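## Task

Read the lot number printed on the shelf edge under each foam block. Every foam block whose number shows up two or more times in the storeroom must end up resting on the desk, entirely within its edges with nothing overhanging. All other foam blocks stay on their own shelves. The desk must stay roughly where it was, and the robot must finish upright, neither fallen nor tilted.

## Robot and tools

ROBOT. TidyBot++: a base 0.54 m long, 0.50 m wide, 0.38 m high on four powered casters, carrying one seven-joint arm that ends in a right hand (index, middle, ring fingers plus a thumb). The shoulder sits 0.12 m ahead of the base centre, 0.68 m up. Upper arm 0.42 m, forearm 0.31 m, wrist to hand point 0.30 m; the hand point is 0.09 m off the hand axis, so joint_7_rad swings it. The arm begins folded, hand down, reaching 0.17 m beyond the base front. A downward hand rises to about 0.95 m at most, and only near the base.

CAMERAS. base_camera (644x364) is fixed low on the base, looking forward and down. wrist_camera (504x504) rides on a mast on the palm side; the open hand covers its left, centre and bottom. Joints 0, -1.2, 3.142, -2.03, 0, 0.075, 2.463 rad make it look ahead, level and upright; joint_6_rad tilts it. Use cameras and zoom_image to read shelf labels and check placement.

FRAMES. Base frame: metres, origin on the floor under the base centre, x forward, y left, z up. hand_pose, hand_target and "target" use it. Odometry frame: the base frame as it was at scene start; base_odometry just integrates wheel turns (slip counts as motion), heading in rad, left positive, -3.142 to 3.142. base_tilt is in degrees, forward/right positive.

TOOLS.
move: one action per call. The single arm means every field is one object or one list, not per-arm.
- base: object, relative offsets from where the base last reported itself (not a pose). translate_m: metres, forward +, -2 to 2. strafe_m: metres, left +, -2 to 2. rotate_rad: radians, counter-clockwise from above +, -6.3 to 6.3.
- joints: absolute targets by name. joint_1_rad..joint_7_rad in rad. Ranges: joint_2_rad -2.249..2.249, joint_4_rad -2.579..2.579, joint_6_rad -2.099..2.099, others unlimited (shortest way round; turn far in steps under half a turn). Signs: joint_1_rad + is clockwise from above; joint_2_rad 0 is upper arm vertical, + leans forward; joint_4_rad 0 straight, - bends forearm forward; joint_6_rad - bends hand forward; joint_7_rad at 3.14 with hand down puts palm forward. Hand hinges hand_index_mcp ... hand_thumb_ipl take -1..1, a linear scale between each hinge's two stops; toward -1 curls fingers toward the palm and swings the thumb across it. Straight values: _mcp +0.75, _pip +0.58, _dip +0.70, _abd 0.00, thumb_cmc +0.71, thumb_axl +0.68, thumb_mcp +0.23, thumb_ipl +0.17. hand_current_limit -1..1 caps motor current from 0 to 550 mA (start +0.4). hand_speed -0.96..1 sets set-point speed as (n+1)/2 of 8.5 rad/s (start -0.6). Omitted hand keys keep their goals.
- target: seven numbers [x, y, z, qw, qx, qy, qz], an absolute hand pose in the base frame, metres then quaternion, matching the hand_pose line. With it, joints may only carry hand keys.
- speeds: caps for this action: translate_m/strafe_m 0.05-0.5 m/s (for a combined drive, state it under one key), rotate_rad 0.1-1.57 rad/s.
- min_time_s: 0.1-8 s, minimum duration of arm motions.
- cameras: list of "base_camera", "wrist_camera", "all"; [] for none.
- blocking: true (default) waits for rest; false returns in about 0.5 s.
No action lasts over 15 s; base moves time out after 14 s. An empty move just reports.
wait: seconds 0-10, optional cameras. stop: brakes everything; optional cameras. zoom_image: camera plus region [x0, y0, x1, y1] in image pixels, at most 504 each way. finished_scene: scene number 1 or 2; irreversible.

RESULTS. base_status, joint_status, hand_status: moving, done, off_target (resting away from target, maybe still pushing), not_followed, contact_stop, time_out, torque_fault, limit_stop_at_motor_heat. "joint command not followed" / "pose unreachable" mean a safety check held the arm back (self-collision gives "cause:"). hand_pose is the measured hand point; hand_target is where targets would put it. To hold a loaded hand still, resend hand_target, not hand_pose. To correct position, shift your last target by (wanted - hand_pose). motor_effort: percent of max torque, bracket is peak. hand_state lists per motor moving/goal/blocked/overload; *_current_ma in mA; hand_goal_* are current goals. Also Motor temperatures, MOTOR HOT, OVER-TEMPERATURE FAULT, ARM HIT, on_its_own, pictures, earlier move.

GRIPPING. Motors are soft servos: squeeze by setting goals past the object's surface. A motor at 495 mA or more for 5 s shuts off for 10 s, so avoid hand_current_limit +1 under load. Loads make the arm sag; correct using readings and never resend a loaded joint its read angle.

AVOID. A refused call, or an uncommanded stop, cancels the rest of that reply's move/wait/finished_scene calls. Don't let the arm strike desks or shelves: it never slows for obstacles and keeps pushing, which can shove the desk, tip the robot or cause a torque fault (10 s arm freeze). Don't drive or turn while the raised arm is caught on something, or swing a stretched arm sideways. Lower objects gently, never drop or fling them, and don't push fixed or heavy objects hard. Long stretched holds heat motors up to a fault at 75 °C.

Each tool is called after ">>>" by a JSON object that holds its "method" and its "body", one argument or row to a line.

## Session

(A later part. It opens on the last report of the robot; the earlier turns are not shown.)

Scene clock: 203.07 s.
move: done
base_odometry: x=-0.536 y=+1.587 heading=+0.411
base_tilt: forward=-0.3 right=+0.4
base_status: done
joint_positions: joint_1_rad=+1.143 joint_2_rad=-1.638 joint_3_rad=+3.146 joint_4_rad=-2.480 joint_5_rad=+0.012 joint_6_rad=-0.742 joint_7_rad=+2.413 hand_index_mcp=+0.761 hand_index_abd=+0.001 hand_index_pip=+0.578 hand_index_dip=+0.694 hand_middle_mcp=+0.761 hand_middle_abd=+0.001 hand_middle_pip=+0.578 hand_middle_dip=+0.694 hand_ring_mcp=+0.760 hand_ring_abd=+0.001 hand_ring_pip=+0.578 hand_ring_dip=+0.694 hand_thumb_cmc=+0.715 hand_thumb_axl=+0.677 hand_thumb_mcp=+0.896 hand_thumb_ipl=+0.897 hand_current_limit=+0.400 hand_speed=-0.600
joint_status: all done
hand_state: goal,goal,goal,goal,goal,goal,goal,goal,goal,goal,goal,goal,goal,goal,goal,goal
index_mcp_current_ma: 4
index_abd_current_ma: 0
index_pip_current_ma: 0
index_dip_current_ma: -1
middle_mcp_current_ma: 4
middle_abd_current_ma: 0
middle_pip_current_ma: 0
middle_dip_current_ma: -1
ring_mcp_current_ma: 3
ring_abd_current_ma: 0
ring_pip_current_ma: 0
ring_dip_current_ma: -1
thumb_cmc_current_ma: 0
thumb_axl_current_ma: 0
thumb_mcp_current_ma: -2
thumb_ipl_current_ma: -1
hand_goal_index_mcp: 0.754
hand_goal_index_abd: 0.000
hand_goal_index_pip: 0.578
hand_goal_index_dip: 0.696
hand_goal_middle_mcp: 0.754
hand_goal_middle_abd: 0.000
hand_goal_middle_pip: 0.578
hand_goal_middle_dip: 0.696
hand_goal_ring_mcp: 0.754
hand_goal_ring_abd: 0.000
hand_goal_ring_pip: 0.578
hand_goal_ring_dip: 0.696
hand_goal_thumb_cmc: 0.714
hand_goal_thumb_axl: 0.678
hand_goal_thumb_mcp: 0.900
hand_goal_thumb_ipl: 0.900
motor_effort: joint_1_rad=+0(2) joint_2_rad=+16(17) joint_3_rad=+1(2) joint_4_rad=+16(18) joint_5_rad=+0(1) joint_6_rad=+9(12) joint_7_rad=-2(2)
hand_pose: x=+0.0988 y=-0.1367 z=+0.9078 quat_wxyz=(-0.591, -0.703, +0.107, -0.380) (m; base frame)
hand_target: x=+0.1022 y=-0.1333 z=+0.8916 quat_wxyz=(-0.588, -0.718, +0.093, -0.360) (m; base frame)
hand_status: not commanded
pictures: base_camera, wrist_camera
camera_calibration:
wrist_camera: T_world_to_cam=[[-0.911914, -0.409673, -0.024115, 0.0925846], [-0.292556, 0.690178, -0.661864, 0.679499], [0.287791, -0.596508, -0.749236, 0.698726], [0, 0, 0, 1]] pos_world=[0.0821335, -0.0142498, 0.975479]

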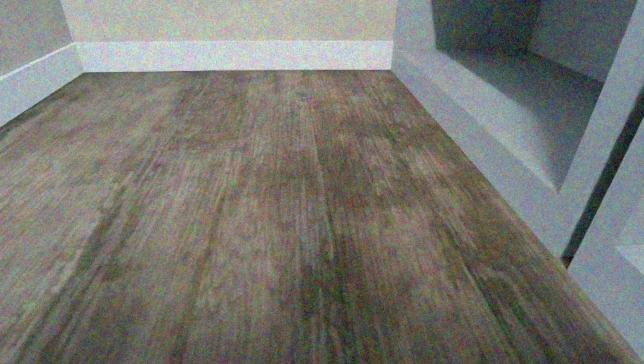

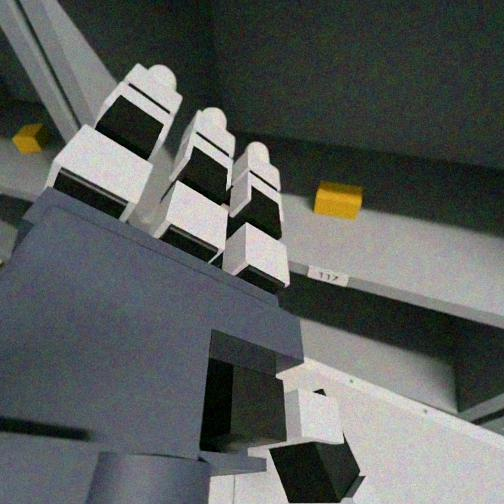

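>>> {"method": "zoom_image", "body": {
  "camera": "wrist_camera",
  "region": [302, 255, 352, 295]
}}

>>> {"method": "move", "body": {
  "joints": {"joint_6_rad": -0.45},
  "cameras": ["wrist_camera"]
}}

>>> {"method": "move", "body": {
  "base": {"translate_m": 0.91},
  "cameras": ["all"]
}}

>>> {"method": "move", "body": {
  "joints": {"joint_6_rad": -0.8},
  "cameras": ["wrist_camera"]
}}

>>> {"method": "zoom_image", "body": {
  "camera": "wrist_camera",
  "region": [302, 255, 352, 295]
}}

Scaled by 10.080 from the camera's 504x504 image, which has a finer 720x720 frame.

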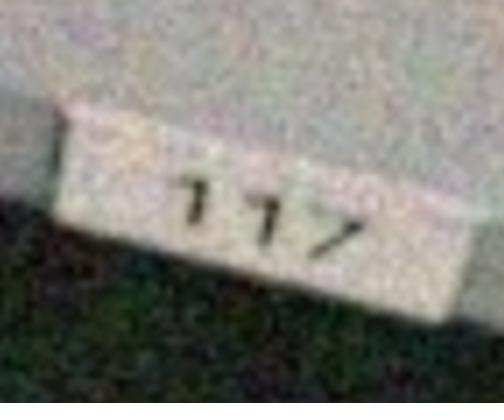

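Scene clock: 205.00 s.
move: done
base_odometry: x=-0.536 y=+1.587 heading=+0.411
base_tilt: forward=-0.3 right=+0.4
base_status: not commanded
joint_positions: joint_1_rad=+1.143 joint_2_rad=-1.639 joint_3_rad=+3.146 joint_4_rad=-2.481 joint_5_rad=+0.012 joint_6_rad=-0.483 joint_7_rad=+2.413 hand_index_mcp=+0.761 hand_index_abd=+0.001 hand_index_pip=+0.578 hand_index_dip=+0.694 hand_middle_mcp=+0.761 hand_middle_abd=+0.001 hand_middle_pip=+0.578 hand_middle_dip=+0.694 hand_ring_mcp=+0.760 hand_ring_abd=+0.001 hand_ring_pip=+0.578 hand_ring_dip=+0.694 hand_thumb_cmc=+0.715 hand_thumb_axl=+0.677 hand_thumb_mcp=+0.896 hand_thumb_ipl=+0.897 hand_current_limit=+0.400 hand_speed=-0.600
joint_status: all done
hand_state: goal,goal,goal,goal,goal,goal,goal,goal,goal,goal,goal,goal,goal,goal,goal,goal
index_mcp_current_ma: 4
index_abd_current_ma: 0
index_pip_current_ma: 0
index_dip_current_ma: -1
middle_mcp_current_ma: 4
middle_abd_current_ma: 0
middle_pip_current_ma: 0
middle_dip_current_ma: -1
ring_mcp_current_ma: 3
ring_abd_current_ma: 0
ring_pip_current_ma: 0
ring_dip_current_ma: -1
thumb_cmc_current_ma: 0
thumb_axl_current_ma: 0
thumb_mcp_current_ma: -2
thumb_ipl_current_ma: -1
hand_goal_index_mcp: 0.754
hand_goal_index_abd: 0.000
hand_goal_index_pip: 0.578
hand_goal_index_dip: 0.696
hand_goal_middle_mcp: 0.754
hand_goal_middle_abd: 0.000
hand_goal_middle_pip: 0.578
hand_goal_middle_dip: 0.696
hand_goal_ring_mcp: 0.754
hand_goal_ring_abd: 0.000
hand_goal_ring_pip: 0.578
hand_goal_ring_dip: 0.696
hand_goal_thumb_cmc: 0.714
hand_goal_thumb_axl: 0.678
hand_goal_thumb_mcp: 0.900
hand_goal_thumb_ipl: 0.900
motor_effort: joint_1_rad=+0(1) joint_2_rad=+16(17) joint_3_rad=+1(2) joint_4_rad=+16(19) joint_5_rad=+0(1) joint_6_rad=+9(11) joint_7_rad=-1(2)
hand_pose: x=+0.0905 y=-0.1172 z=+0.9833 quat_wxyz=(-0.663, -0.608, +0.092, -0.427) (m; base frame)
hand_target: x=+0.0895 y=-0.1049 z=+0.9935 quat_wxyz=(-0.686, -0.588, +0.076, -0.421) (m; base frame)
hand_status: not commanded
pictures: wrist_camera
camera_calibration:
wrist_camera: T_world_to_cam=[[-0.908897, -0.416409, -0.022571, 0.092207], [-0.214148, 0.512496, -0.831558, 0.852512], [0.357836, -0.750967, -0.554979, 0.553985], [0, 0, 0, 1]] pos_world=[0.0681352, 0.0175111, 1.01844]

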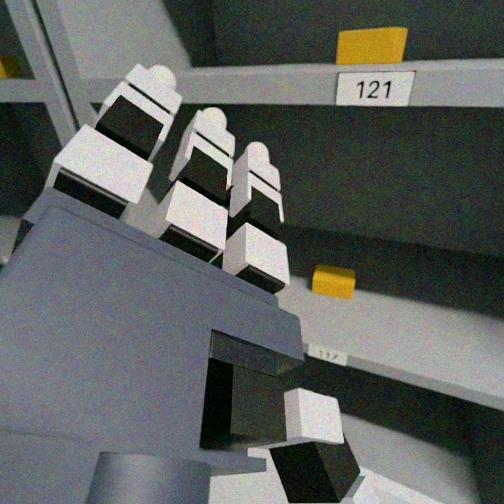

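Scene clock: 208.03 s.
move: done
base_odometry: x=+0.299 y=+1.951 heading=+0.411
base_tilt: forward=-0.4 right=+0.4
base_status: done
joint_positions: joint_1_rad=+1.144 joint_2_rad=-1.639 joint_3_rad=+3.146 joint_4_rad=-2.481 joint_5_rad=+0.012 joint_6_rad=-0.483 joint_7_rad=+2.413 hand_index_mcp=+0.761 hand_index_abd=+0.001 hand_index_pip=+0.578 hand_index_dip=+0.694 hand_middle_mcp=+0.761 hand_middle_abd=+0.001 hand_middle_pip=+0.578 hand_middle_dip=+0.694 hand_ring_mcp=+0.760 hand_ring_abd=+0.001 hand_ring_pip=+0.578 hand_ring_dip=+0.694 hand_thumb_cmc=+0.715 hand_thumb_axl=+0.677 hand_thumb_mcp=+0.896 hand_thumb_ipl=+0.897 hand_current_limit=+0.400 hand_speed=-0.600
joint_status: not commanded
hand_state: goal,goal,goal,goal,goal,goal,goal,goal,goal,goal,goal,goal,goal,goal,goal,goal
index_mcp_current_ma: 4
index_abd_current_ma: 0
index_pip_current_ma: 0
index_dip_current_ma: -1
middle_mcp_current_ma: 4
middle_abd_current_ma: 0
middle_pip_current_ma: 0
middle_dip_current_ma: -1
ring_mcp_current_ma: 3
ring_abd_current_ma: 0
ring_pip_current_ma: 0
ring_dip_current_ma: -1
thumb_cmc_current_ma: 0
thumb_axl_current_ma: 0
thumb_mcp_current_ma: -2
thumb_ipl_current_ma: -1
hand_goal_index_mcp: 0.754
hand_goal_index_abd: 0.000
hand_goal_index_pip: 0.578
hand_goal_index_dip: 0.696
hand_goal_middle_mcp: 0.754
hand_goal_middle_abd: 0.000
hand_goal_middle_pip: 0.578
hand_goal_middle_dip: 0.696
hand_goal_ring_mcp: 0.754
hand_goal_ring_abd: 0.000
hand_goal_ring_pip: 0.578
hand_goal_ring_dip: 0.696
hand_goal_thumb_cmc: 0.714
hand_goal_thumb_axl: 0.678
hand_goal_thumb_mcp: 0.900
hand_goal_thumb_ipl: 0.900
motor_effort: joint_1_rad=+1(2) joint_2_rad=+16(17) joint_3_rad=+1(2) joint_4_rad=+15(17) joint_5_rad=+0(1) joint_6_rad=+9(10) joint_7_rad=+0(1)
hand_pose: x=+0.0904 y=-0.1171 z=+0.9833 quat_wxyz=(-0.663, -0.608, +0.093, -0.427) (m; base frame)
hand_target: x=+0.0895 y=-0.1049 z=+0.9935 quat_wxyz=(-0.686, -0.588, +0.076, -0.421) (m; base frame)
hand_status: not commanded
pictures: base_camera, wrist_camera
camera_calibration:
wrist_camera: T_world_to_cam=[[-0.909191, -0.415768, -0.0225803, 0.0922264], [-0.21374, 0.512567, -0.831619, 0.852546], [0.357334, -0.751274, -0.554888, 0.55393], [0, 0, 0, 1]] pos_world=[0.0681367, 0.0175107, 1.01844]

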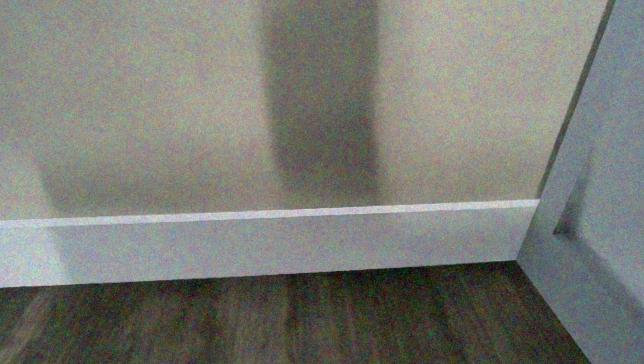

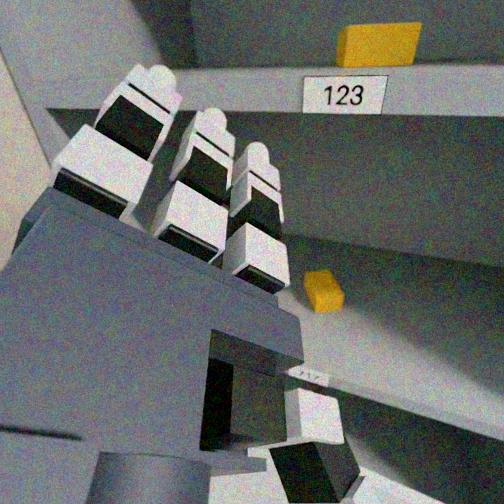

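Scene clock: 208.80 s.
move: done
base_odometry: x=+0.299 y=+1.951 heading=+0.411
base_tilt: forward=-0.4 right=+0.4
base_status: not commanded
joint_positions: joint_1_rad=+1.144 joint_2_rad=-1.639 joint_3_rad=+3.146 joint_4_rad=-2.486 joint_5_rad=+0.012 joint_6_rad=-0.766 joint_7_rad=+2.413 hand_index_mcp=+0.761 hand_index_abd=+0.001 hand_index_pip=+0.578 hand_index_dip=+0.694 hand_middle_mcp=+0.761 hand_middle_abd=+0.001 hand_middle_pip=+0.578 hand_middle_dip=+0.694 hand_ring_mcp=+0.760 hand_ring_abd=+0.001 hand_ring_pip=+0.578 hand_ring_dip=+0.694 hand_thumb_cmc=+0.715 hand_thumb_axl=+0.677 hand_thumb_mcp=+0.896 hand_thumb_ipl=+0.897 hand_current_limit=+0.400 hand_speed=-0.600
joint_status: all done
hand_state: goal,goal,goal,goal,goal,goal,goal,goal,goal,goal,goal,goal,goal,goal,goal,goal
index_mcp_current_ma: 4
index_abd_current_ma: 0
index_pip_current_ma: 0
index_dip_current_ma: -1
middle_mcp_current_ma: 4
middle_abd_current_ma: 0
middle_pip_current_ma: 0
middle_dip_current_ma: -1
ring_mcp_current_ma: 4
ring_abd_current_ma: 0
ring_pip_current_ma: 0
ring_dip_current_ma: -1
thumb_cmc_current_ma: 0
thumb_axl_current_ma: 0
thumb_mcp_current_ma: -2
thumb_ipl_current_ma: -1
hand_goal_index_mcp: 0.754
hand_goal_index_abd: 0.000
hand_goal_index_pip: 0.578
hand_goal_index_dip: 0.696
hand_goal_middle_mcp: 0.754
hand_goal_middle_abd: 0.000
hand_goal_middle_pip: 0.578
hand_goal_middle_dip: 0.696
hand_goal_ring_mcp: 0.754
hand_goal_ring_abd: 0.000
hand_goal_ring_pip: 0.578
hand_goal_ring_dip: 0.696
hand_goal_thumb_cmc: 0.714
hand_goal_thumb_axl: 0.678
hand_goal_thumb_mcp: 0.900
hand_goal_thumb_ipl: 0.900
motor_effort: joint_1_rad=+0(1) joint_2_rad=+15(17) joint_3_rad=+1(2) joint_4_rad=+16(19) joint_5_rad=+0(0) joint_6_rad=+8(12) joint_7_rad=+0(1)
hand_pose: x=+0.0997 y=-0.1390 z=+0.8973 quat_wxyz=(-0.582, -0.714, +0.109, -0.374) (m; base frame)
hand_target: x=+0.1022 y=-0.1333 z=+0.8916 quat_wxyz=(-0.588, -0.718, +0.093, -0.360) (m; base frame)
hand_status: not commanded
pictures: wrist_camera
camera_calibration:
wrist_camera: T_world_to_cam=[[-0.912591, -0.408157, -0.0241762, 0.0924707], [-0.299768, 0.708113, -0.639308, 0.657364], [0.278058, -0.57618, -0.76857, 0.710389], [0, 0, 0, 1]] pos_world=[0.0839152, -0.0184332, 0.968478]

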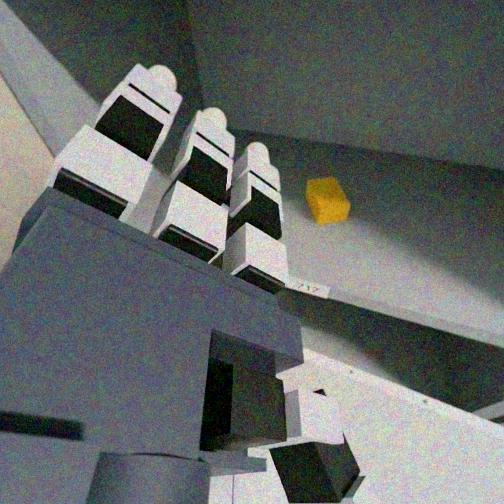

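Scaled by 10.080 from the camera's 504x504 image, which has a finer 720x720 frame.

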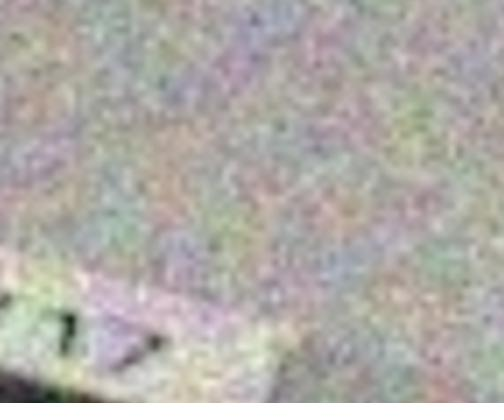

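>>> {"method": "zoom_image", "body": {
  "camera": "wrist_camera",
  "region": [280, 270, 335, 305]
}}

>>> {"method": "move", "body": {
  "base": {"translate_m": -0.12},
  "cameras": ["wrist_camera"]
}}

Scaled by 9.164 from the camera's 504x504 image, which has a finer 720x720 frame.

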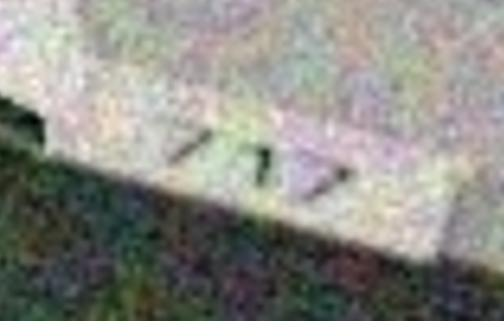

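Scene clock: 210.57 s.
move: done
base_odometry: x=+0.188 y=+1.903 heading=+0.411
base_tilt: forward=-0.4 right=+0.4
base_status: done
joint_positions: joint_1_rad=+1.144 joint_2_rad=-1.639 joint_3_rad=+3.146 joint_4_rad=-2.486 joint_5_rad=+0.012 joint_6_rad=-0.766 joint_7_rad=+2.413 hand_index_mcp=+0.761 hand_index_abd=+0.001 hand_index_pip=+0.578 hand_index_dip=+0.694 hand_middle_mcp=+0.761 hand_middle_abd=+0.001 hand_middle_pip=+0.578 hand_middle_dip=+0.694 hand_ring_mcp=+0.760 hand_ring_abd=+0.001 hand_ring_pip=+0.578 hand_ring_dip=+0.694 hand_thumb_cmc=+0.715 hand_thumb_axl=+0.677 hand_thumb_mcp=+0.896 hand_thumb_ipl=+0.897 hand_current_limit=+0.400 hand_speed=-0.600
joint_status: not commanded
hand_state: goal,goal,goal,goal,goal,goal,goal,goal,goal,goal,goal,goal,goal,goal,goal,goal
index_mcp_current_ma: 4
index_abd_current_ma: 0
index_pip_current_ma: 0
index_dip_current_ma: -1
middle_mcp_current_ma: 4
middle_abd_current_ma: 0
middle_pip_current_ma: 0
middle_dip_current_ma: -1
ring_mcp_current_ma: 4
ring_abd_current_ma: 0
ring_pip_current_ma: 0
ring_dip_current_ma: -1
thumb_cmc_current_ma: 0
thumb_axl_current_ma: 0
thumb_mcp_current_ma: -2
thumb_ipl_current_ma: -1
hand_goal_index_mcp: 0.754
hand_goal_index_abd: 0.000
hand_goal_index_pip: 0.578
hand_goal_index_dip: 0.696
hand_goal_middle_mcp: 0.754
hand_goal_middle_abd: 0.000
hand_goal_middle_pip: 0.578
hand_goal_middle_dip: 0.696
hand_goal_ring_mcp: 0.754
hand_goal_ring_abd: 0.000
hand_goal_ring_pip: 0.578
hand_goal_ring_dip: 0.696
hand_goal_thumb_cmc: 0.714
hand_goal_thumb_axl: 0.678
hand_goal_thumb_mcp: 0.900
hand_goal_thumb_ipl: 0.900
motor_effort: joint_1_rad=+0(2) joint_2_rad=+16(16) joint_3_rad=+1(2) joint_4_rad=+17(18) joint_5_rad=+0(1) joint_6_rad=+10(10) joint_7_rad=+0(1)
hand_pose: x=+0.0996 y=-0.1389 z=+0.8973 quat_wxyz=(-0.582, -0.714, +0.109, -0.374) (m; base frame)
hand_target: x=+0.1022 y=-0.1333 z=+0.8916 quat_wxyz=(-0.588, -0.718, +0.093, -0.360) (m; base frame)
hand_status: not commanded
pictures: wrist_camera
camera_calibration:
wrist_camera: T_world_to_cam=[[-0.912899, -0.407477, -0.0240412, 0.0924199], [-0.299289, 0.708242, -0.63939, 0.657335], [0.277564, -0.576503, -0.768506, 0.71042], [0, 0, 0, 1]] pos_world=[0.0839164, -0.018334, 0.968478]

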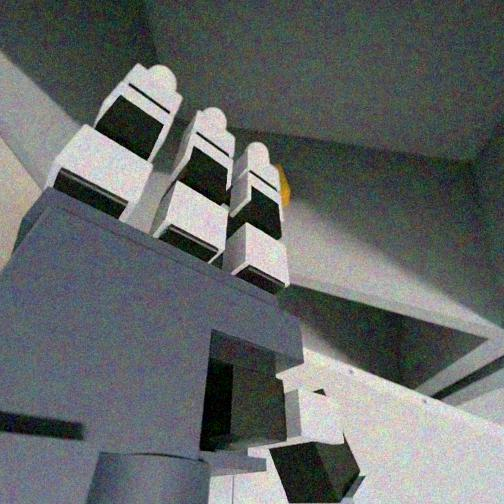

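>>> {"method": "move", "body": {
  "base": {"translate_m": 0.22},
  "cameras": ["wrist_camera"]
}}

>>> {"method": "zoom_image", "body": {
  "camera": "wrist_camera",
  "region": [310, 265, 365, 305]
}}

Scene clock: 212.70 s.
move: done
base_odometry: x=+0.390 y=+1.991 heading=+0.410
base_tilt: forward=-0.4 right=+0.5
base_status: done
joint_positions: joint_1_rad=+1.147 joint_2_rad=-1.639 joint_3_rad=+3.146 joint_4_rad=-2.486 joint_5_rad=+0.012 joint_6_rad=-0.766 joint_7_rad=+2.413 hand_index_mcp=+0.761 hand_index_abd=+0.001 hand_index_pip=+0.578 hand_index_dip=+0.694 hand_middle_mcp=+0.761 hand_middle_abd=+0.001 hand_middle_pip=+0.578 hand_middle_dip=+0.694 hand_ring_mcp=+0.760 hand_ring_abd=+0.001 hand_ring_pip=+0.578 hand_ring_dip=+0.694 hand_thumb_cmc=+0.715 hand_thumb_axl=+0.677 hand_thumb_mcp=+0.896 hand_thumb_ipl=+0.897 hand_current_limit=+0.400 hand_speed=-0.600
joint_status: not commanded
hand_state: goal,goal,goal,goal,goal,goal,goal,goal,goal,goal,goal,goal,goal,goal,goal,goal
index_mcp_current_ma: 4
index_abd_current_ma: 0
index_pip_current_ma: 0
index_dip_current_ma: -1
middle_mcp_current_ma: 4
middle_abd_current_ma: 0
middle_pip_current_ma: 0
middle_dip_current_ma: -1
ring_mcp_current_ma: 4
ring_abd_current_ma: 0
ring_pip_current_ma: 0
ring_dip_current_ma: -1
thumb_cmc_current_ma: 0
thumb_axl_current_ma: 0
thumb_mcp_current_ma: -2
thumb_ipl_current_ma: -1
hand_goal_index_mcp: 0.754
hand_goal_index_abd: 0.000
hand_goal_index_pip: 0.578
hand_goal_index_dip: 0.696
hand_goal_middle_mcp: 0.754
hand_goal_middle_abd: 0.000
hand_goal_middle_pip: 0.578
hand_goal_middle_dip: 0.696
hand_goal_ring_mcp: 0.754
hand_goal_ring_abd: 0.000
hand_goal_ring_pip: 0.578
hand_goal_ring_dip: 0.696
hand_goal_thumb_cmc: 0.714
hand_goal_thumb_axl: 0.678
hand_goal_thumb_mcp: 0.900
hand_goal_thumb_ipl: 0.900
motor_effort: joint_1_rad=+0(2) joint_2_rad=+16(17) joint_3_rad=+2(2) joint_4_rad=+16(18) joint_5_rad=+0(1) joint_6_rad=+9(10) joint_7_rad=-1(1)
hand_pose: x=+0.0992 y=-0.1389 z=+0.8973 quat_wxyz=(-0.583, -0.713, +0.110, -0.373) (m; base frame)
hand_target: x=+0.1022 y=-0.1333 z=+0.8916 quat_wxyz=(-0.588, -0.718, +0.093, -0.360) (m; base frame)
hand_status: not commanded
pictures: wrist_camera
camera_calibration:
wrist_camera: T_world_to_cam=[[-0.913908, -0.405208, -0.0240446, 0.0924982], [-0.297526, 0.708982, -0.639392, 0.657107], [0.276134, -0.577192, -0.768505, 0.710607], [0, 0, 0, 1]] pos_world=[0.0838185, -0.0182397, 0.968478]

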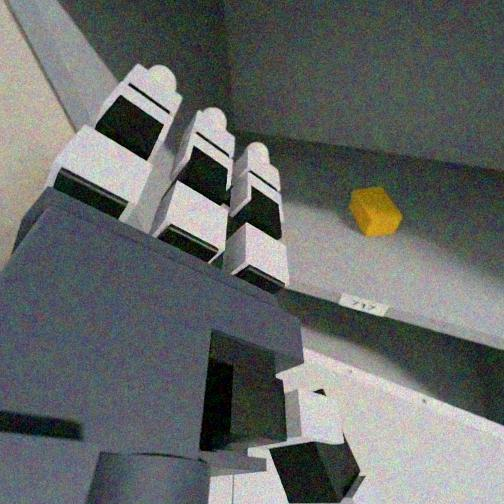

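Scaled by 9.164 from the camera's 504x504 image, which has a finer 720x720 frame.

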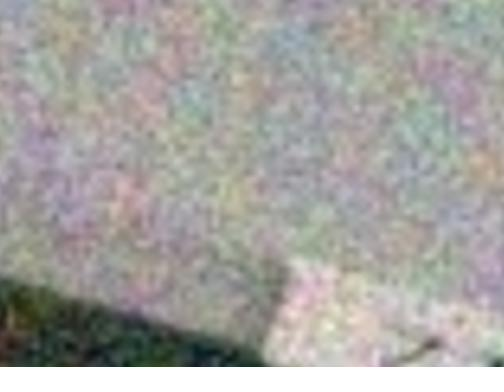

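>>> {"method": "zoom_image", "body": {
  "camera": "wrist_camera",
  "region": [335, 285, 390, 325]
}}

Scaled by 9.164 from the camera's 504x504 image, which has a finer 720x720 frame.

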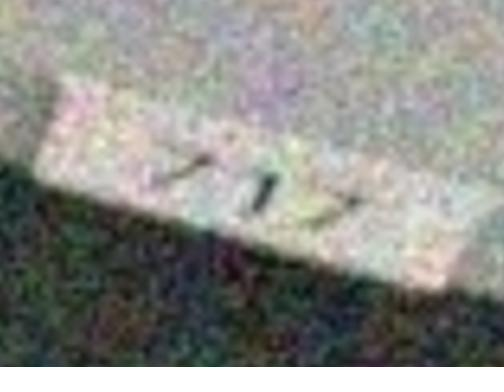

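>>> {"method": "move", "body": {
  "base": {"translate_m": -1.88},
  "cameras": ["wrist_camera"]
}}

>>> {"method": "zoom_image", "body": {
  "camera": "wrist_camera",
  "region": [310, 265, 365, 305]
}}

>>> {"method": "move", "body": {
  "base": {"translate_m": -0.93},
  "cameras": ["wrist_camera"]
}}

>>> {"method": "zoom_image", "body": {
  "camera": "wrist_camera",
  "region": [310, 265, 365, 305]
}}

Scene clock: 221.33 s.
move: done
base_odometry: x=-1.334 y=+1.241 heading=+0.409
base_tilt: forward=-0.4 right=+0.5
base_status: done
joint_positions: joint_1_rad=+1.150 joint_2_rad=-1.639 joint_3_rad=+3.146 joint_4_rad=-2.486 joint_5_rad=+0.012 joint_6_rad=-0.766 joint_7_rad=+2.413 hand_index_mcp=+0.761 hand_index_abd=+0.001 hand_index_pip=+0.578 hand_index_dip=+0.694 hand_middle_mcp=+0.761 hand_middle_abd=+0.001 hand_middle_pip=+0.578 hand_middle_dip=+0.694 hand_ring_mcp=+0.760 hand_ring_abd=+0.001 hand_ring_pip=+0.578 hand_ring_dip=+0.694 hand_thumb_cmc=+0.715 hand_thumb_axl=+0.677 hand_thumb_mcp=+0.896 hand_thumb_ipl=+0.897 hand_current_limit=+0.400 hand_speed=-0.600
joint_status: not commanded
hand_state: goal,goal,goal,goal,goal,goal,goal,goal,goal,goal,goal,goal,goal,goal,goal,goal
index_mcp_current_ma: 4
index_abd_current_ma: 0
index_pip_current_ma: 0
index_dip_current_ma: -1
middle_mcp_current_ma: 4
middle_abd_current_ma: 0
middle_pip_current_ma: 0
middle_dip_current_ma: -1
ring_mcp_current_ma: 4
ring_abd_current_ma: 0
ring_pip_current_ma: 0
ring_dip_current_ma: -1
thumb_cmc_current_ma: 0
thumb_axl_current_ma: 0
thumb_mcp_current_ma: -2
thumb_ipl_current_ma: -1
hand_goal_index_mcp: 0.754
hand_goal_index_abd: 0.000
hand_goal_index_pip: 0.578
hand_goal_index_dip: 0.696
hand_goal_middle_mcp: 0.754
hand_goal_middle_abd: 0.000
hand_goal_middle_pip: 0.578
hand_goal_middle_dip: 0.696
hand_goal_ring_mcp: 0.754
hand_goal_ring_abd: 0.000
hand_goal_ring_pip: 0.578
hand_goal_ring_dip: 0.696
hand_goal_thumb_cmc: 0.714
hand_goal_thumb_axl: 0.678
hand_goal_thumb_mcp: 0.900
hand_goal_thumb_ipl: 0.900
motor_effort: joint_1_rad=+0(2) joint_2_rad=+15(17) joint_3_rad=+1(2) joint_4_rad=+17(18) joint_5_rad=+0(1) joint_6_rad=+9(11) joint_7_rad=+0(1)
hand_pose: x=+0.0988 y=-0.1388 z=+0.8973 quat_wxyz=(-0.584, -0.713, +0.112, -0.372) (m; base frame)
hand_target: x=+0.1022 y=-0.1333 z=+0.8916 quat_wxyz=(-0.588, -0.718, +0.093, -0.360) (m; base frame)
hand_status: not commanded
pictures: wrist_camera
camera_calibration:
wrist_camera: T_world_to_cam=[[-0.915267, -0.40213, -0.0240202, 0.0926845], [-0.29514, 0.709948, -0.639426, 0.656892], [0.274185, -0.578157, -0.768477, 0.710778], [0, 0, 0, 1]] pos_world=[0.0838214, -0.0181472, 0.968478]

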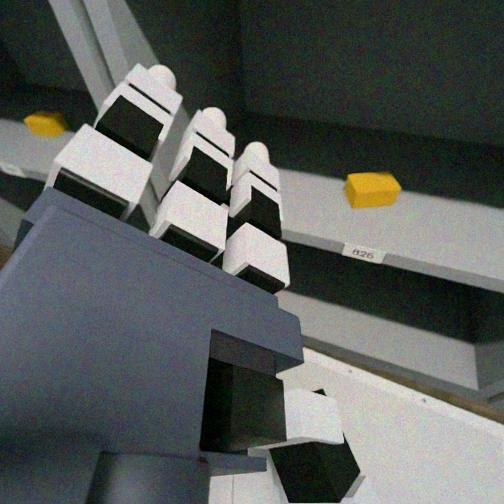

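Scaled by 9.164 from the camera's 504x504 image, which has a finer 720x720 frame.

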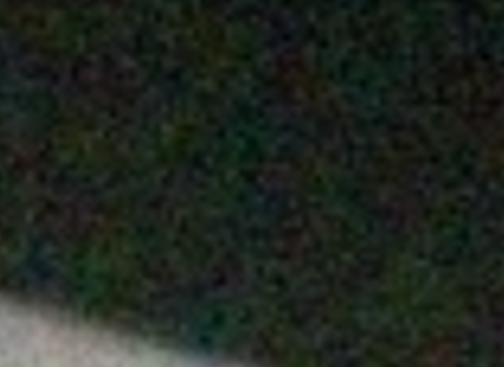

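Scene clock: 224.40 s.
move: done
base_odometry: x=-2.187 y=+0.871 heading=+0.408
base_tilt: forward=-0.4 right=+0.4
base_status: done
joint_positions: joint_1_rad=+1.150 joint_2_rad=-1.639 joint_3_rad=+3.146 joint_4_rad=-2.486 joint_5_rad=+0.012 joint_6_rad=-0.766 joint_7_rad=+2.413 hand_index_mcp=+0.761 hand_index_abd=+0.001 hand_index_pip=+0.578 hand_index_dip=+0.694 hand_middle_mcp=+0.761 hand_middle_abd=+0.001 hand_middle_pip=+0.578 hand_middle_dip=+0.694 hand_ring_mcp=+0.760 hand_ring_abd=+0.001 hand_ring_pip=+0.578 hand_ring_dip=+0.694 hand_thumb_cmc=+0.715 hand_thumb_axl=+0.677 hand_thumb_mcp=+0.896 hand_thumb_ipl=+0.897 hand_current_limit=+0.400 hand_speed=-0.600
joint_status: not commanded
hand_state: goal,goal,goal,goal,goal,goal,goal,goal,goal,goal,goal,goal,goal,goal,goal,goal
index_mcp_current_ma: 4
index_abd_current_ma: 0
index_pip_current_ma: 0
index_dip_current_ma: -1
middle_mcp_current_ma: 4
middle_abd_current_ma: 0
middle_pip_current_ma: 0
middle_dip_current_ma: -1
ring_mcp_current_ma: 4
ring_abd_current_ma: 0
ring_pip_current_ma: 0
ring_dip_current_ma: -1
thumb_cmc_current_ma: 0
thumb_axl_current_ma: 0
thumb_mcp_current_ma: -2
thumb_ipl_current_ma: -1
hand_goal_index_mcp: 0.754
hand_goal_index_abd: 0.000
hand_goal_index_pip: 0.578
hand_goal_index_dip: 0.696
hand_goal_middle_mcp: 0.754
hand_goal_middle_abd: 0.000
hand_goal_middle_pip: 0.578
hand_goal_middle_dip: 0.696
hand_goal_ring_mcp: 0.754
hand_goal_ring_abd: 0.000
hand_goal_ring_pip: 0.578
hand_goal_ring_dip: 0.696
hand_goal_thumb_cmc: 0.714
hand_goal_thumb_axl: 0.678
hand_goal_thumb_mcp: 0.900
hand_goal_thumb_ipl: 0.900
motor_effort: joint_1_rad=+0(2) joint_2_rad=+16(17) joint_3_rad=+1(2) joint_4_rad=+17(18) joint_5_rad=+0(1) joint_6_rad=+10(10) joint_7_rad=+0(1)
hand_pose: x=+0.0988 y=-0.1388 z=+0.8973 quat_wxyz=(-0.584, -0.713, +0.112, -0.372) (m; base frame)
hand_target: x=+0.1022 y=-0.1333 z=+0.8916 quat_wxyz=(-0.588, -0.718, +0.093, -0.360) (m; base frame)
hand_status: not commanded
pictures: wrist_camera
camera_calibration:
wrist_camera: T_world_to_cam=[[-0.915292, -0.402078, -0.0239492, 0.0926193], [-0.29515, 0.709965, -0.639403, 0.656872], [0.274093, -0.578172, -0.768498, 0.710806], [0, 0, 0, 1]] pos_world=[0.083822, -0.0181473, 0.968477]

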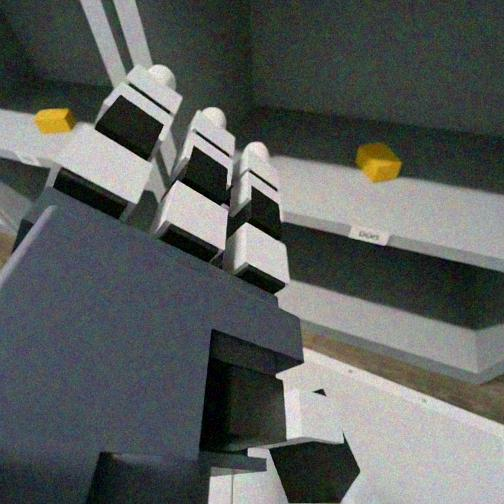

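Scaled by 9.164 from the camera's 504x504 image, which has a finer 720x720 frame.

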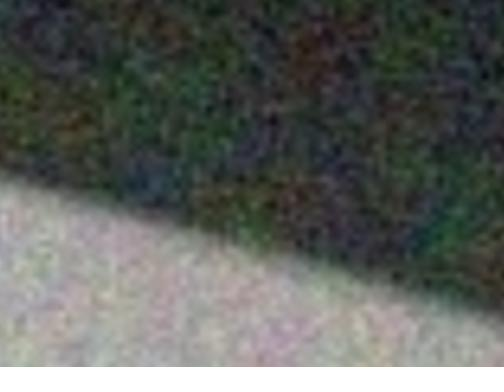

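>>> {"method": "zoom_image", "body": {
  "camera": "wrist_camera",
  "region": [345, 218, 395, 253]
}}

Scaled by 10.080 from the camera's 504x504 image, which has a finer 720x720 frame.

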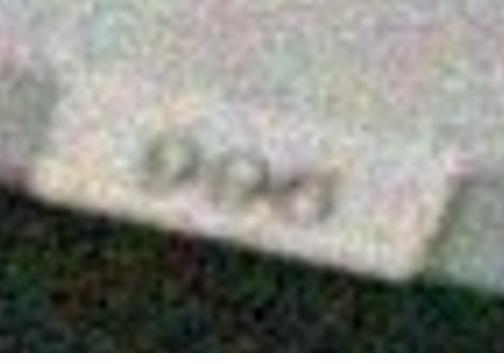

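>>> {"method": "move", "body": {
  "base": {"strafe_m": -0.1},
  "joints": {"joint_6_rad": -1.1},
  "cameras": ["all"]
}}

Scene clock: 227.67 s.
move: not_followed
base_odometry: x=-2.148 y=+0.778 heading=+0.408
base_tilt: forward=-0.3 right=+0.4
base_status: done
joint_positions: joint_1_rad=+1.150 joint_2_rad=-1.633 joint_3_rad=+3.146 joint_4_rad=-2.490 joint_5_rad=+0.013 joint_6_rad=-0.917 joint_7_rad=+2.394 hand_index_mcp=+0.765 hand_index_abd=+0.002 hand_index_pip=+0.579 hand_index_dip=+0.694 hand_middle_mcp=+0.765 hand_middle_abd=+0.003 hand_middle_pip=+0.579 hand_middle_dip=+0.694 hand_ring_mcp=+0.764 hand_ring_abd=+0.003 hand_ring_pip=+0.579 hand_ring_dip=+0.694 hand_thumb_cmc=+0.716 hand_thumb_axl=+0.676 hand_thumb_mcp=+0.896 hand_thumb_ipl=+0.897 hand_current_limit=+0.400 hand_speed=-0.600
joint_status: joint_6_rad not_followed (moved -0.152 of -0.334)
hand_state: goal,goal,goal,goal,goal,goal,goal,goal,goal,goal,goal,goal,goal,goal,goal,goal
index_mcp_current_ma: 8
index_abd_current_ma: 1
index_pip_current_ma: 0
index_dip_current_ma: -1
middle_mcp_current_ma: 9
middle_abd_current_ma: 1
middle_pip_current_ma: 0
middle_dip_current_ma: -1
ring_mcp_current_ma: 7
ring_abd_current_ma: 1
ring_pip_current_ma: 0
ring_dip_current_ma: -1
thumb_cmc_current_ma: 1
thumb_axl_current_ma: 0
thumb_mcp_current_ma: -2
thumb_ipl_current_ma: -1
hand_goal_index_mcp: 0.754
hand_goal_index_abd: 0.000
hand_goal_index_pip: 0.578
hand_goal_index_dip: 0.696
hand_goal_middle_mcp: 0.754
hand_goal_middle_abd: 0.000
hand_goal_middle_pip: 0.578
hand_goal_middle_dip: 0.696
hand_goal_ring_mcp: 0.754
hand_goal_ring_abd: 0.000
hand_goal_ring_pip: 0.578
hand_goal_ring_dip: 0.696
hand_goal_thumb_cmc: 0.714
hand_goal_thumb_axl: 0.678
hand_goal_thumb_mcp: 0.900
hand_goal_thumb_ipl: 0.900
motor_effort: joint_1_rad=+0(1) joint_2_rad=+15(17) joint_3_rad=+1(2) joint_4_rad=+17(22) joint_5_rad=+0(1) joint_6_rad=+10(16) joint_7_rad=-1(2)
hand_pose: x=+0.0990 y=-0.1423 z=+0.8471 quat_wxyz=(-0.530, -0.765, +0.128, -0.344) (m; base frame)
hand_target: x=+0.0991 y=-0.1402 z=+0.8432 quat_wxyz=(-0.528, -0.771, +0.121, -0.336) (m; base frame)
hand_status: not commanded
pictures: base_camera, wrist_camera
joint command not followed: on one or more control steps a check withheld the commanded joint targets, and the robot was not sent them on those steps. On the call's last step the targets were still withheld.
cause: the commanded joint targets, or the way to them, would bring two parts of the arm too close to each other (its hand and another part of the arm, with the joints from joint_3_rad to joint_7_rad between them, 30 mm apart when it was first held).
camera_calibration:
wrist_camera: T_world_to_cam=[[-0.91826, -0.393669, -0.0427056, 0.107514], [-0.319491, 0.800281, -0.507421, 0.530748], [0.233932, -0.4523, -0.860639, 0.770135], [0, 0, 0, 1]] pos_world=[0.088136, -0.0340901, 0.936712]

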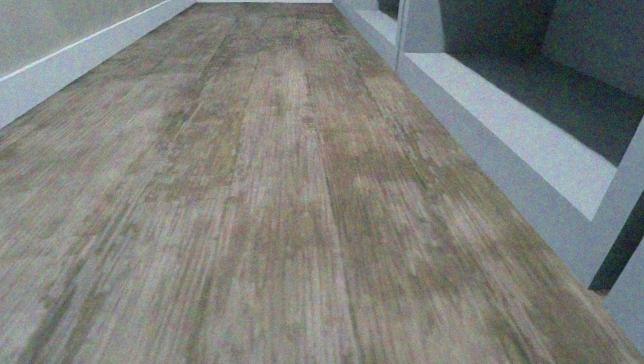

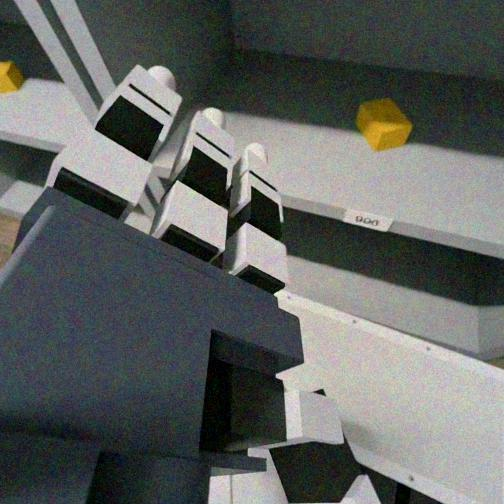

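>>> {"method": "zoom_image", "body": {
  "camera": "wrist_camera",
  "region": [343, 203, 393, 238]
}}

>>> {"method": "move", "body": {
  "joints": {"joint_6_rad": -0.8},
  "cameras": ["wrist_camera"]
}}

>>> {"method": "zoom_image", "body": {
  "camera": "wrist_camera",
  "region": [340, 230, 400, 280]
}}

Scaled by 10.080 from the camera's 504x504 image, which has a finer 720x720 frame.

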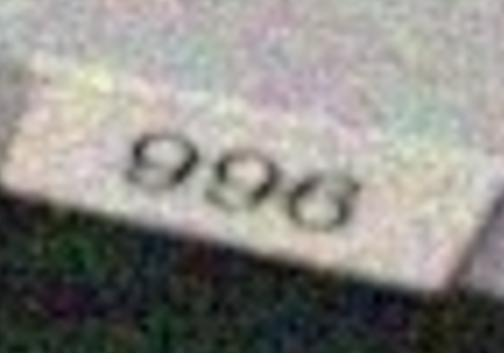

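Scene clock: 229.20 s.
move: done
base_odometry: x=-2.148 y=+0.778 heading=+0.408
base_tilt: forward=-0.4 right=+0.4
base_status: not commanded
joint_positions: joint_1_rad=+1.150 joint_2_rad=-1.653 joint_3_rad=+3.146 joint_4_rad=-2.489 joint_5_rad=+0.012 joint_6_rad=-0.807 joint_7_rad=+2.440 hand_index_mcp=+0.764 hand_index_abd=+0.002 hand_index_pip=+0.579 hand_index_dip=+0.694 hand_middle_mcp=+0.765 hand_middle_abd=+0.003 hand_middle_pip=+0.579 hand_middle_dip=+0.694 hand_ring_mcp=+0.763 hand_ring_abd=+0.003 hand_ring_pip=+0.579 hand_ring_dip=+0.694 hand_thumb_cmc=+0.716 hand_thumb_axl=+0.676 hand_thumb_mcp=+0.896 hand_thumb_ipl=+0.897 hand_current_limit=+0.400 hand_speed=-0.600
joint_status: all done
hand_state: goal,goal,goal,goal,goal,goal,goal,goal,goal,goal,goal,goal,goal,goal,goal,goal
index_mcp_current_ma: 8
index_abd_current_ma: 1
index_pip_current_ma: 0
index_dip_current_ma: -1
middle_mcp_current_ma: 8
middle_abd_current_ma: 1
middle_pip_current_ma: 0
middle_dip_current_ma: -1
ring_mcp_current_ma: 7
ring_abd_current_ma: 1
ring_pip_current_ma: 0
ring_dip_current_ma: -1
thumb_cmc_current_ma: 1
thumb_axl_current_ma: 0
thumb_mcp_current_ma: -2
thumb_ipl_current_ma: -1
hand_goal_index_mcp: 0.754
hand_goal_index_abd: 0.000
hand_goal_index_pip: 0.578
hand_goal_index_dip: 0.696
hand_goal_middle_mcp: 0.754
hand_goal_middle_abd: 0.000
hand_goal_middle_pip: 0.578
hand_goal_middle_dip: 0.696
hand_goal_ring_mcp: 0.754
hand_goal_ring_abd: 0.000
hand_goal_ring_pip: 0.578
hand_goal_ring_dip: 0.696
hand_goal_thumb_cmc: 0.714
hand_goal_thumb_axl: 0.678
hand_goal_thumb_mcp: 0.900
hand_goal_thumb_ipl: 0.900
motor_effort: joint_1_rad=+0(1) joint_2_rad=+16(17) joint_3_rad=+1(2) joint_4_rad=+17(19) joint_5_rad=+0(1) joint_6_rad=+9(11) joint_7_rad=+0(1)
hand_pose: x=+0.0996 y=-0.1376 z=+0.8865 quat_wxyz=(-0.579, -0.725, +0.104, -0.359) (m; base frame)
hand_target: x=+0.1022 y=-0.1333 z=+0.8916 quat_wxyz=(-0.588, -0.718, +0.093, -0.360) (m; base frame)
hand_status: not commanded
pictures: wrist_camera
held back during your reply time, on 19 control steps: two parts of the arm were too close to each other, or the arm's last command would have brought them too close.
led back after a hold: the arm was led back toward your command in small steps, so it may still be short of it.
joint command not followed: on one or more control steps a check withheld the commanded joint targets, and the robot was not sent them on those steps.
cause: the commanded joint targets, or the way to them, would bring two parts of the arm too close to each other (its hand and another part of the arm, with the joints from joint_3_rad to joint_7_rad between them, 34 mm apart when it was first held).
camera_calibration:
wrist_camera: T_world_to_cam=[[-0.915107, -0.403207, 0.00184603, 0.0706246], [-0.318738, 0.720579, -0.61577, 0.632265], [0.246952, -0.564083, -0.787924, 0.724822], [0, 0, 0, 1]] pos_world=[0.0871595, -0.0182608, 0.960304]

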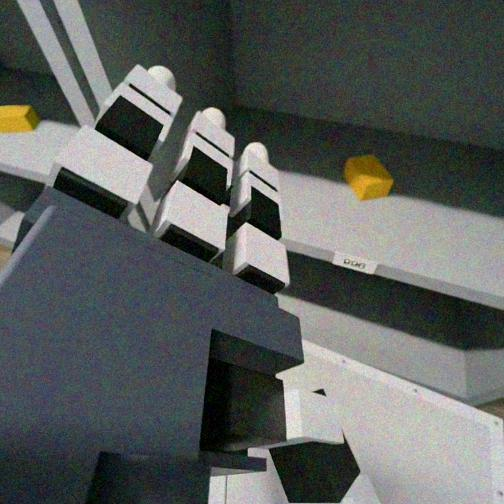

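Scaled by 8.400 from the camera's 504x504 image, which has a finer 720x720 frame.

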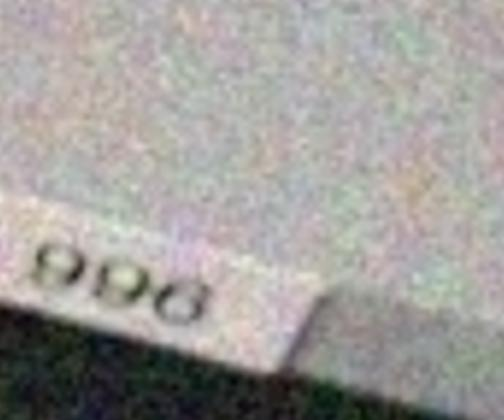

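>>> {"method": "move", "body": {
  "base": {"translate_m": 1.92, "strafe_m": 0.293},
  "joints": {"joint_1_rad": -0.5, "joint_6_rad": -0.4},
  "cameras": ["base_camera"]
}}

>>> {"method": "move", "body": {
  "base": {"rotate_rad": -1.53},
  "joints": {"joint_2_rad": -1.15, "joint_4_rad": -2.03},
  "cameras": ["all"]
}}

Scene clock: 240.40 s.
move: done
base_odometry: x=-0.501 y=+1.809 heading=+0.408
base_tilt: forward=-0.4 right=+0.4
base_status: done
joint_positions: joint_1_rad=-0.485 joint_2_rad=-1.653 joint_3_rad=+3.146 joint_4_rad=-2.489 joint_5_rad=+0.012 joint_6_rad=-0.473 joint_7_rad=+2.440 hand_index_mcp=+0.764 hand_index_abd=+0.002 hand_index_pip=+0.579 hand_index_dip=+0.694 hand_middle_mcp=+0.765 hand_middle_abd=+0.003 hand_middle_pip=+0.579 hand_middle_dip=+0.694 hand_ring_mcp=+0.763 hand_ring_abd=+0.003 hand_ring_pip=+0.579 hand_ring_dip=+0.694 hand_thumb_cmc=+0.716 hand_thumb_axl=+0.676 hand_thumb_mcp=+0.896 hand_thumb_ipl=+0.897 hand_current_limit=+0.400 hand_speed=-0.600
joint_status: all done
hand_state: goal,goal,goal,goal,goal,goal,goal,goal,goal,goal,goal,goal,goal,goal,goal,goal
index_mcp_current_ma: 8
index_abd_current_ma: 1
index_pip_current_ma: 0
index_dip_current_ma: -1
middle_mcp_current_ma: 8
middle_abd_current_ma: 1
middle_pip_current_ma: 0
middle_dip_current_ma: -1
ring_mcp_current_ma: 7
ring_abd_current_ma: 1
ring_pip_current_ma: 0
ring_dip_current_ma: -1
thumb_cmc_current_ma: 1
thumb_axl_current_ma: 0
thumb_mcp_current_ma: -2
thumb_ipl_current_ma: -1
hand_goal_index_mcp: 0.754
hand_goal_index_abd: 0.000
hand_goal_index_pip: 0.578
hand_goal_index_dip: 0.696
hand_goal_middle_mcp: 0.754
hand_goal_middle_abd: 0.000
hand_goal_middle_pip: 0.578
hand_goal_middle_dip: 0.696
hand_goal_ring_mcp: 0.754
hand_goal_ring_abd: 0.000
hand_goal_ring_pip: 0.578
hand_goal_ring_dip: 0.696
hand_goal_thumb_cmc: 0.714
hand_goal_thumb_axl: 0.678
hand_goal_thumb_mcp: 0.900
hand_goal_thumb_ipl: 0.900
motor_effort: joint_1_rad=+0(2) joint_2_rad=+16(16) joint_3_rad=+1(2) joint_4_rad=+16(17) joint_5_rad=+0(1) joint_6_rad=+9(10) joint_7_rad=-1(2)
hand_pose: x=+0.2342 y=-0.0220 z=+0.9847 quat_wxyz=(-0.156, -0.475, -0.381, -0.778) (m; base frame)
hand_target: x=+0.2195 y=-0.0246 z=+1.0070 quat_wxyz=(-0.160, -0.440, -0.367, -0.804) (m; base frame)
hand_status: not commanded
pictures: base_camera

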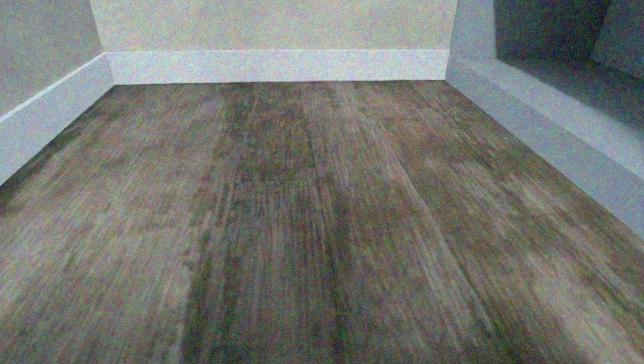

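Scene clock: 242.67 s.
move: done
base_odometry: x=-0.501 y=+1.809 heading=-1.121
base_tilt: forward=-0.4 right=+0.4
base_status: done
joint_positions: joint_1_rad=-0.488 joint_2_rad=-1.191 joint_3_rad=+3.146 joint_4_rad=-2.071 joint_5_rad=+0.012 joint_6_rad=-0.470 joint_7_rad=+2.440 hand_index_mcp=+0.764 hand_index_abd=+0.002 hand_index_pip=+0.579 hand_index_dip=+0.694 hand_middle_mcp=+0.765 hand_middle_abd=+0.003 hand_middle_pip=+0.579 hand_middle_dip=+0.694 hand_ring_mcp=+0.763 hand_ring_abd=+0.003 hand_ring_pip=+0.579 hand_ring_dip=+0.694 hand_thumb_cmc=+0.716 hand_thumb_axl=+0.676 hand_thumb_mcp=+0.896 hand_thumb_ipl=+0.897 hand_current_limit=+0.400 hand_speed=-0.600
joint_status: all done
hand_state: goal,goal,goal,goal,goal,goal,goal,goal,goal,goal,goal,goal,goal,goal,goal,goal
index_mcp_current_ma: 8
index_abd_current_ma: 1
index_pip_current_ma: 0
index_dip_current_ma: -1
middle_mcp_current_ma: 8
middle_abd_current_ma: 1
middle_pip_current_ma: 0
middle_dip_current_ma: -1
ring_mcp_current_ma: 7
ring_abd_current_ma: 1
ring_pip_current_ma: 0
ring_dip_current_ma: -1
thumb_cmc_current_ma: 1
thumb_axl_current_ma: 0
thumb_mcp_current_ma: -2
thumb_ipl_current_ma: -1
hand_goal_index_mcp: 0.754
hand_goal_index_abd: 0.000
hand_goal_index_pip: 0.578
hand_goal_index_dip: 0.696
hand_goal_middle_mcp: 0.754
hand_goal_middle_abd: 0.000
hand_goal_middle_pip: 0.578
hand_goal_middle_dip: 0.696
hand_goal_ring_mcp: 0.754
hand_goal_ring_abd: 0.000
hand_goal_ring_pip: 0.578
hand_goal_ring_dip: 0.696
hand_goal_thumb_cmc: 0.714
hand_goal_thumb_axl: 0.678
hand_goal_thumb_mcp: 0.900
hand_goal_thumb_ipl: 0.900
motor_effort: joint_1_rad=+0(2) joint_2_rad=+14(18) joint_3_rad=+1(2) joint_4_rad=+17(18) joint_5_rad=+0(1) joint_6_rad=+9(10) joint_7_rad=-1(1)
hand_pose: x=+0.2718 y=-0.0026 z=+1.1539 quat_wxyz=(-0.153, -0.487, -0.391, -0.766) (m; base frame)
hand_target: x=+0.2684 y=+0.0020 z=+1.1902 quat_wxyz=(-0.156, -0.458, -0.383, -0.787) (m; base frame)
hand_status: not commanded
pictures: base_camera, wrist_camera
camera_calibration:
wrist_camera: T_world_to_cam=[[0.463097, -0.886301, 0.00330267, -0.0955294], [-0.508491, -0.268738, -0.818057, 1.03683], [0.725932, 0.377161, -0.575128, 0.5959], [0, 0, 0, 1]] pos_world=[0.138874, -0.0307832, 1.19122]

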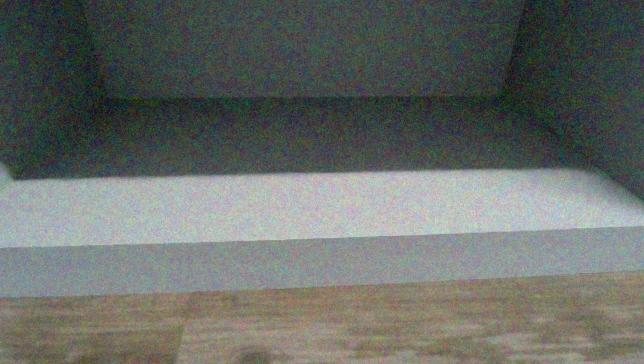

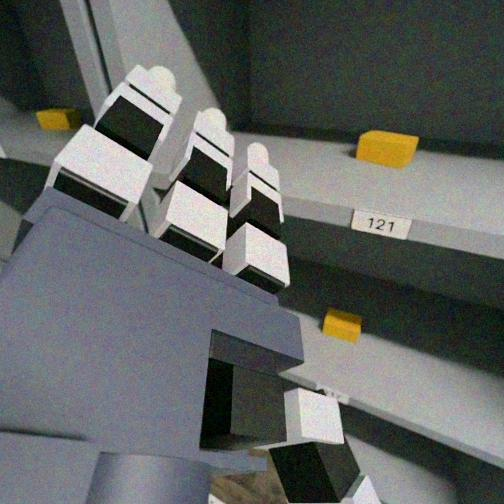

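>>> {"method": "zoom_image", "body": {
  "camera": "wrist_camera",
  "region": [345, 115, 445, 215]
}}

Scaled by 5.040 from the camera's 504x504 image, which has a finer 720x720 frame.

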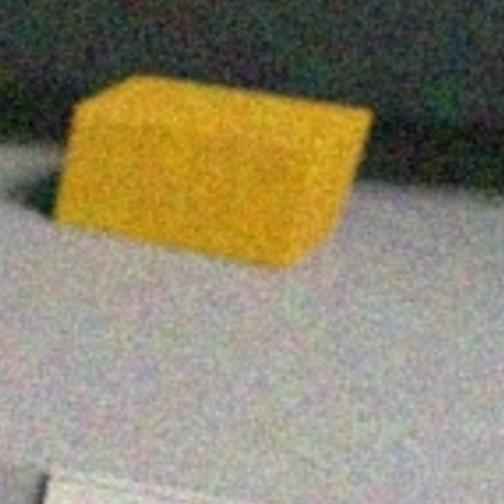

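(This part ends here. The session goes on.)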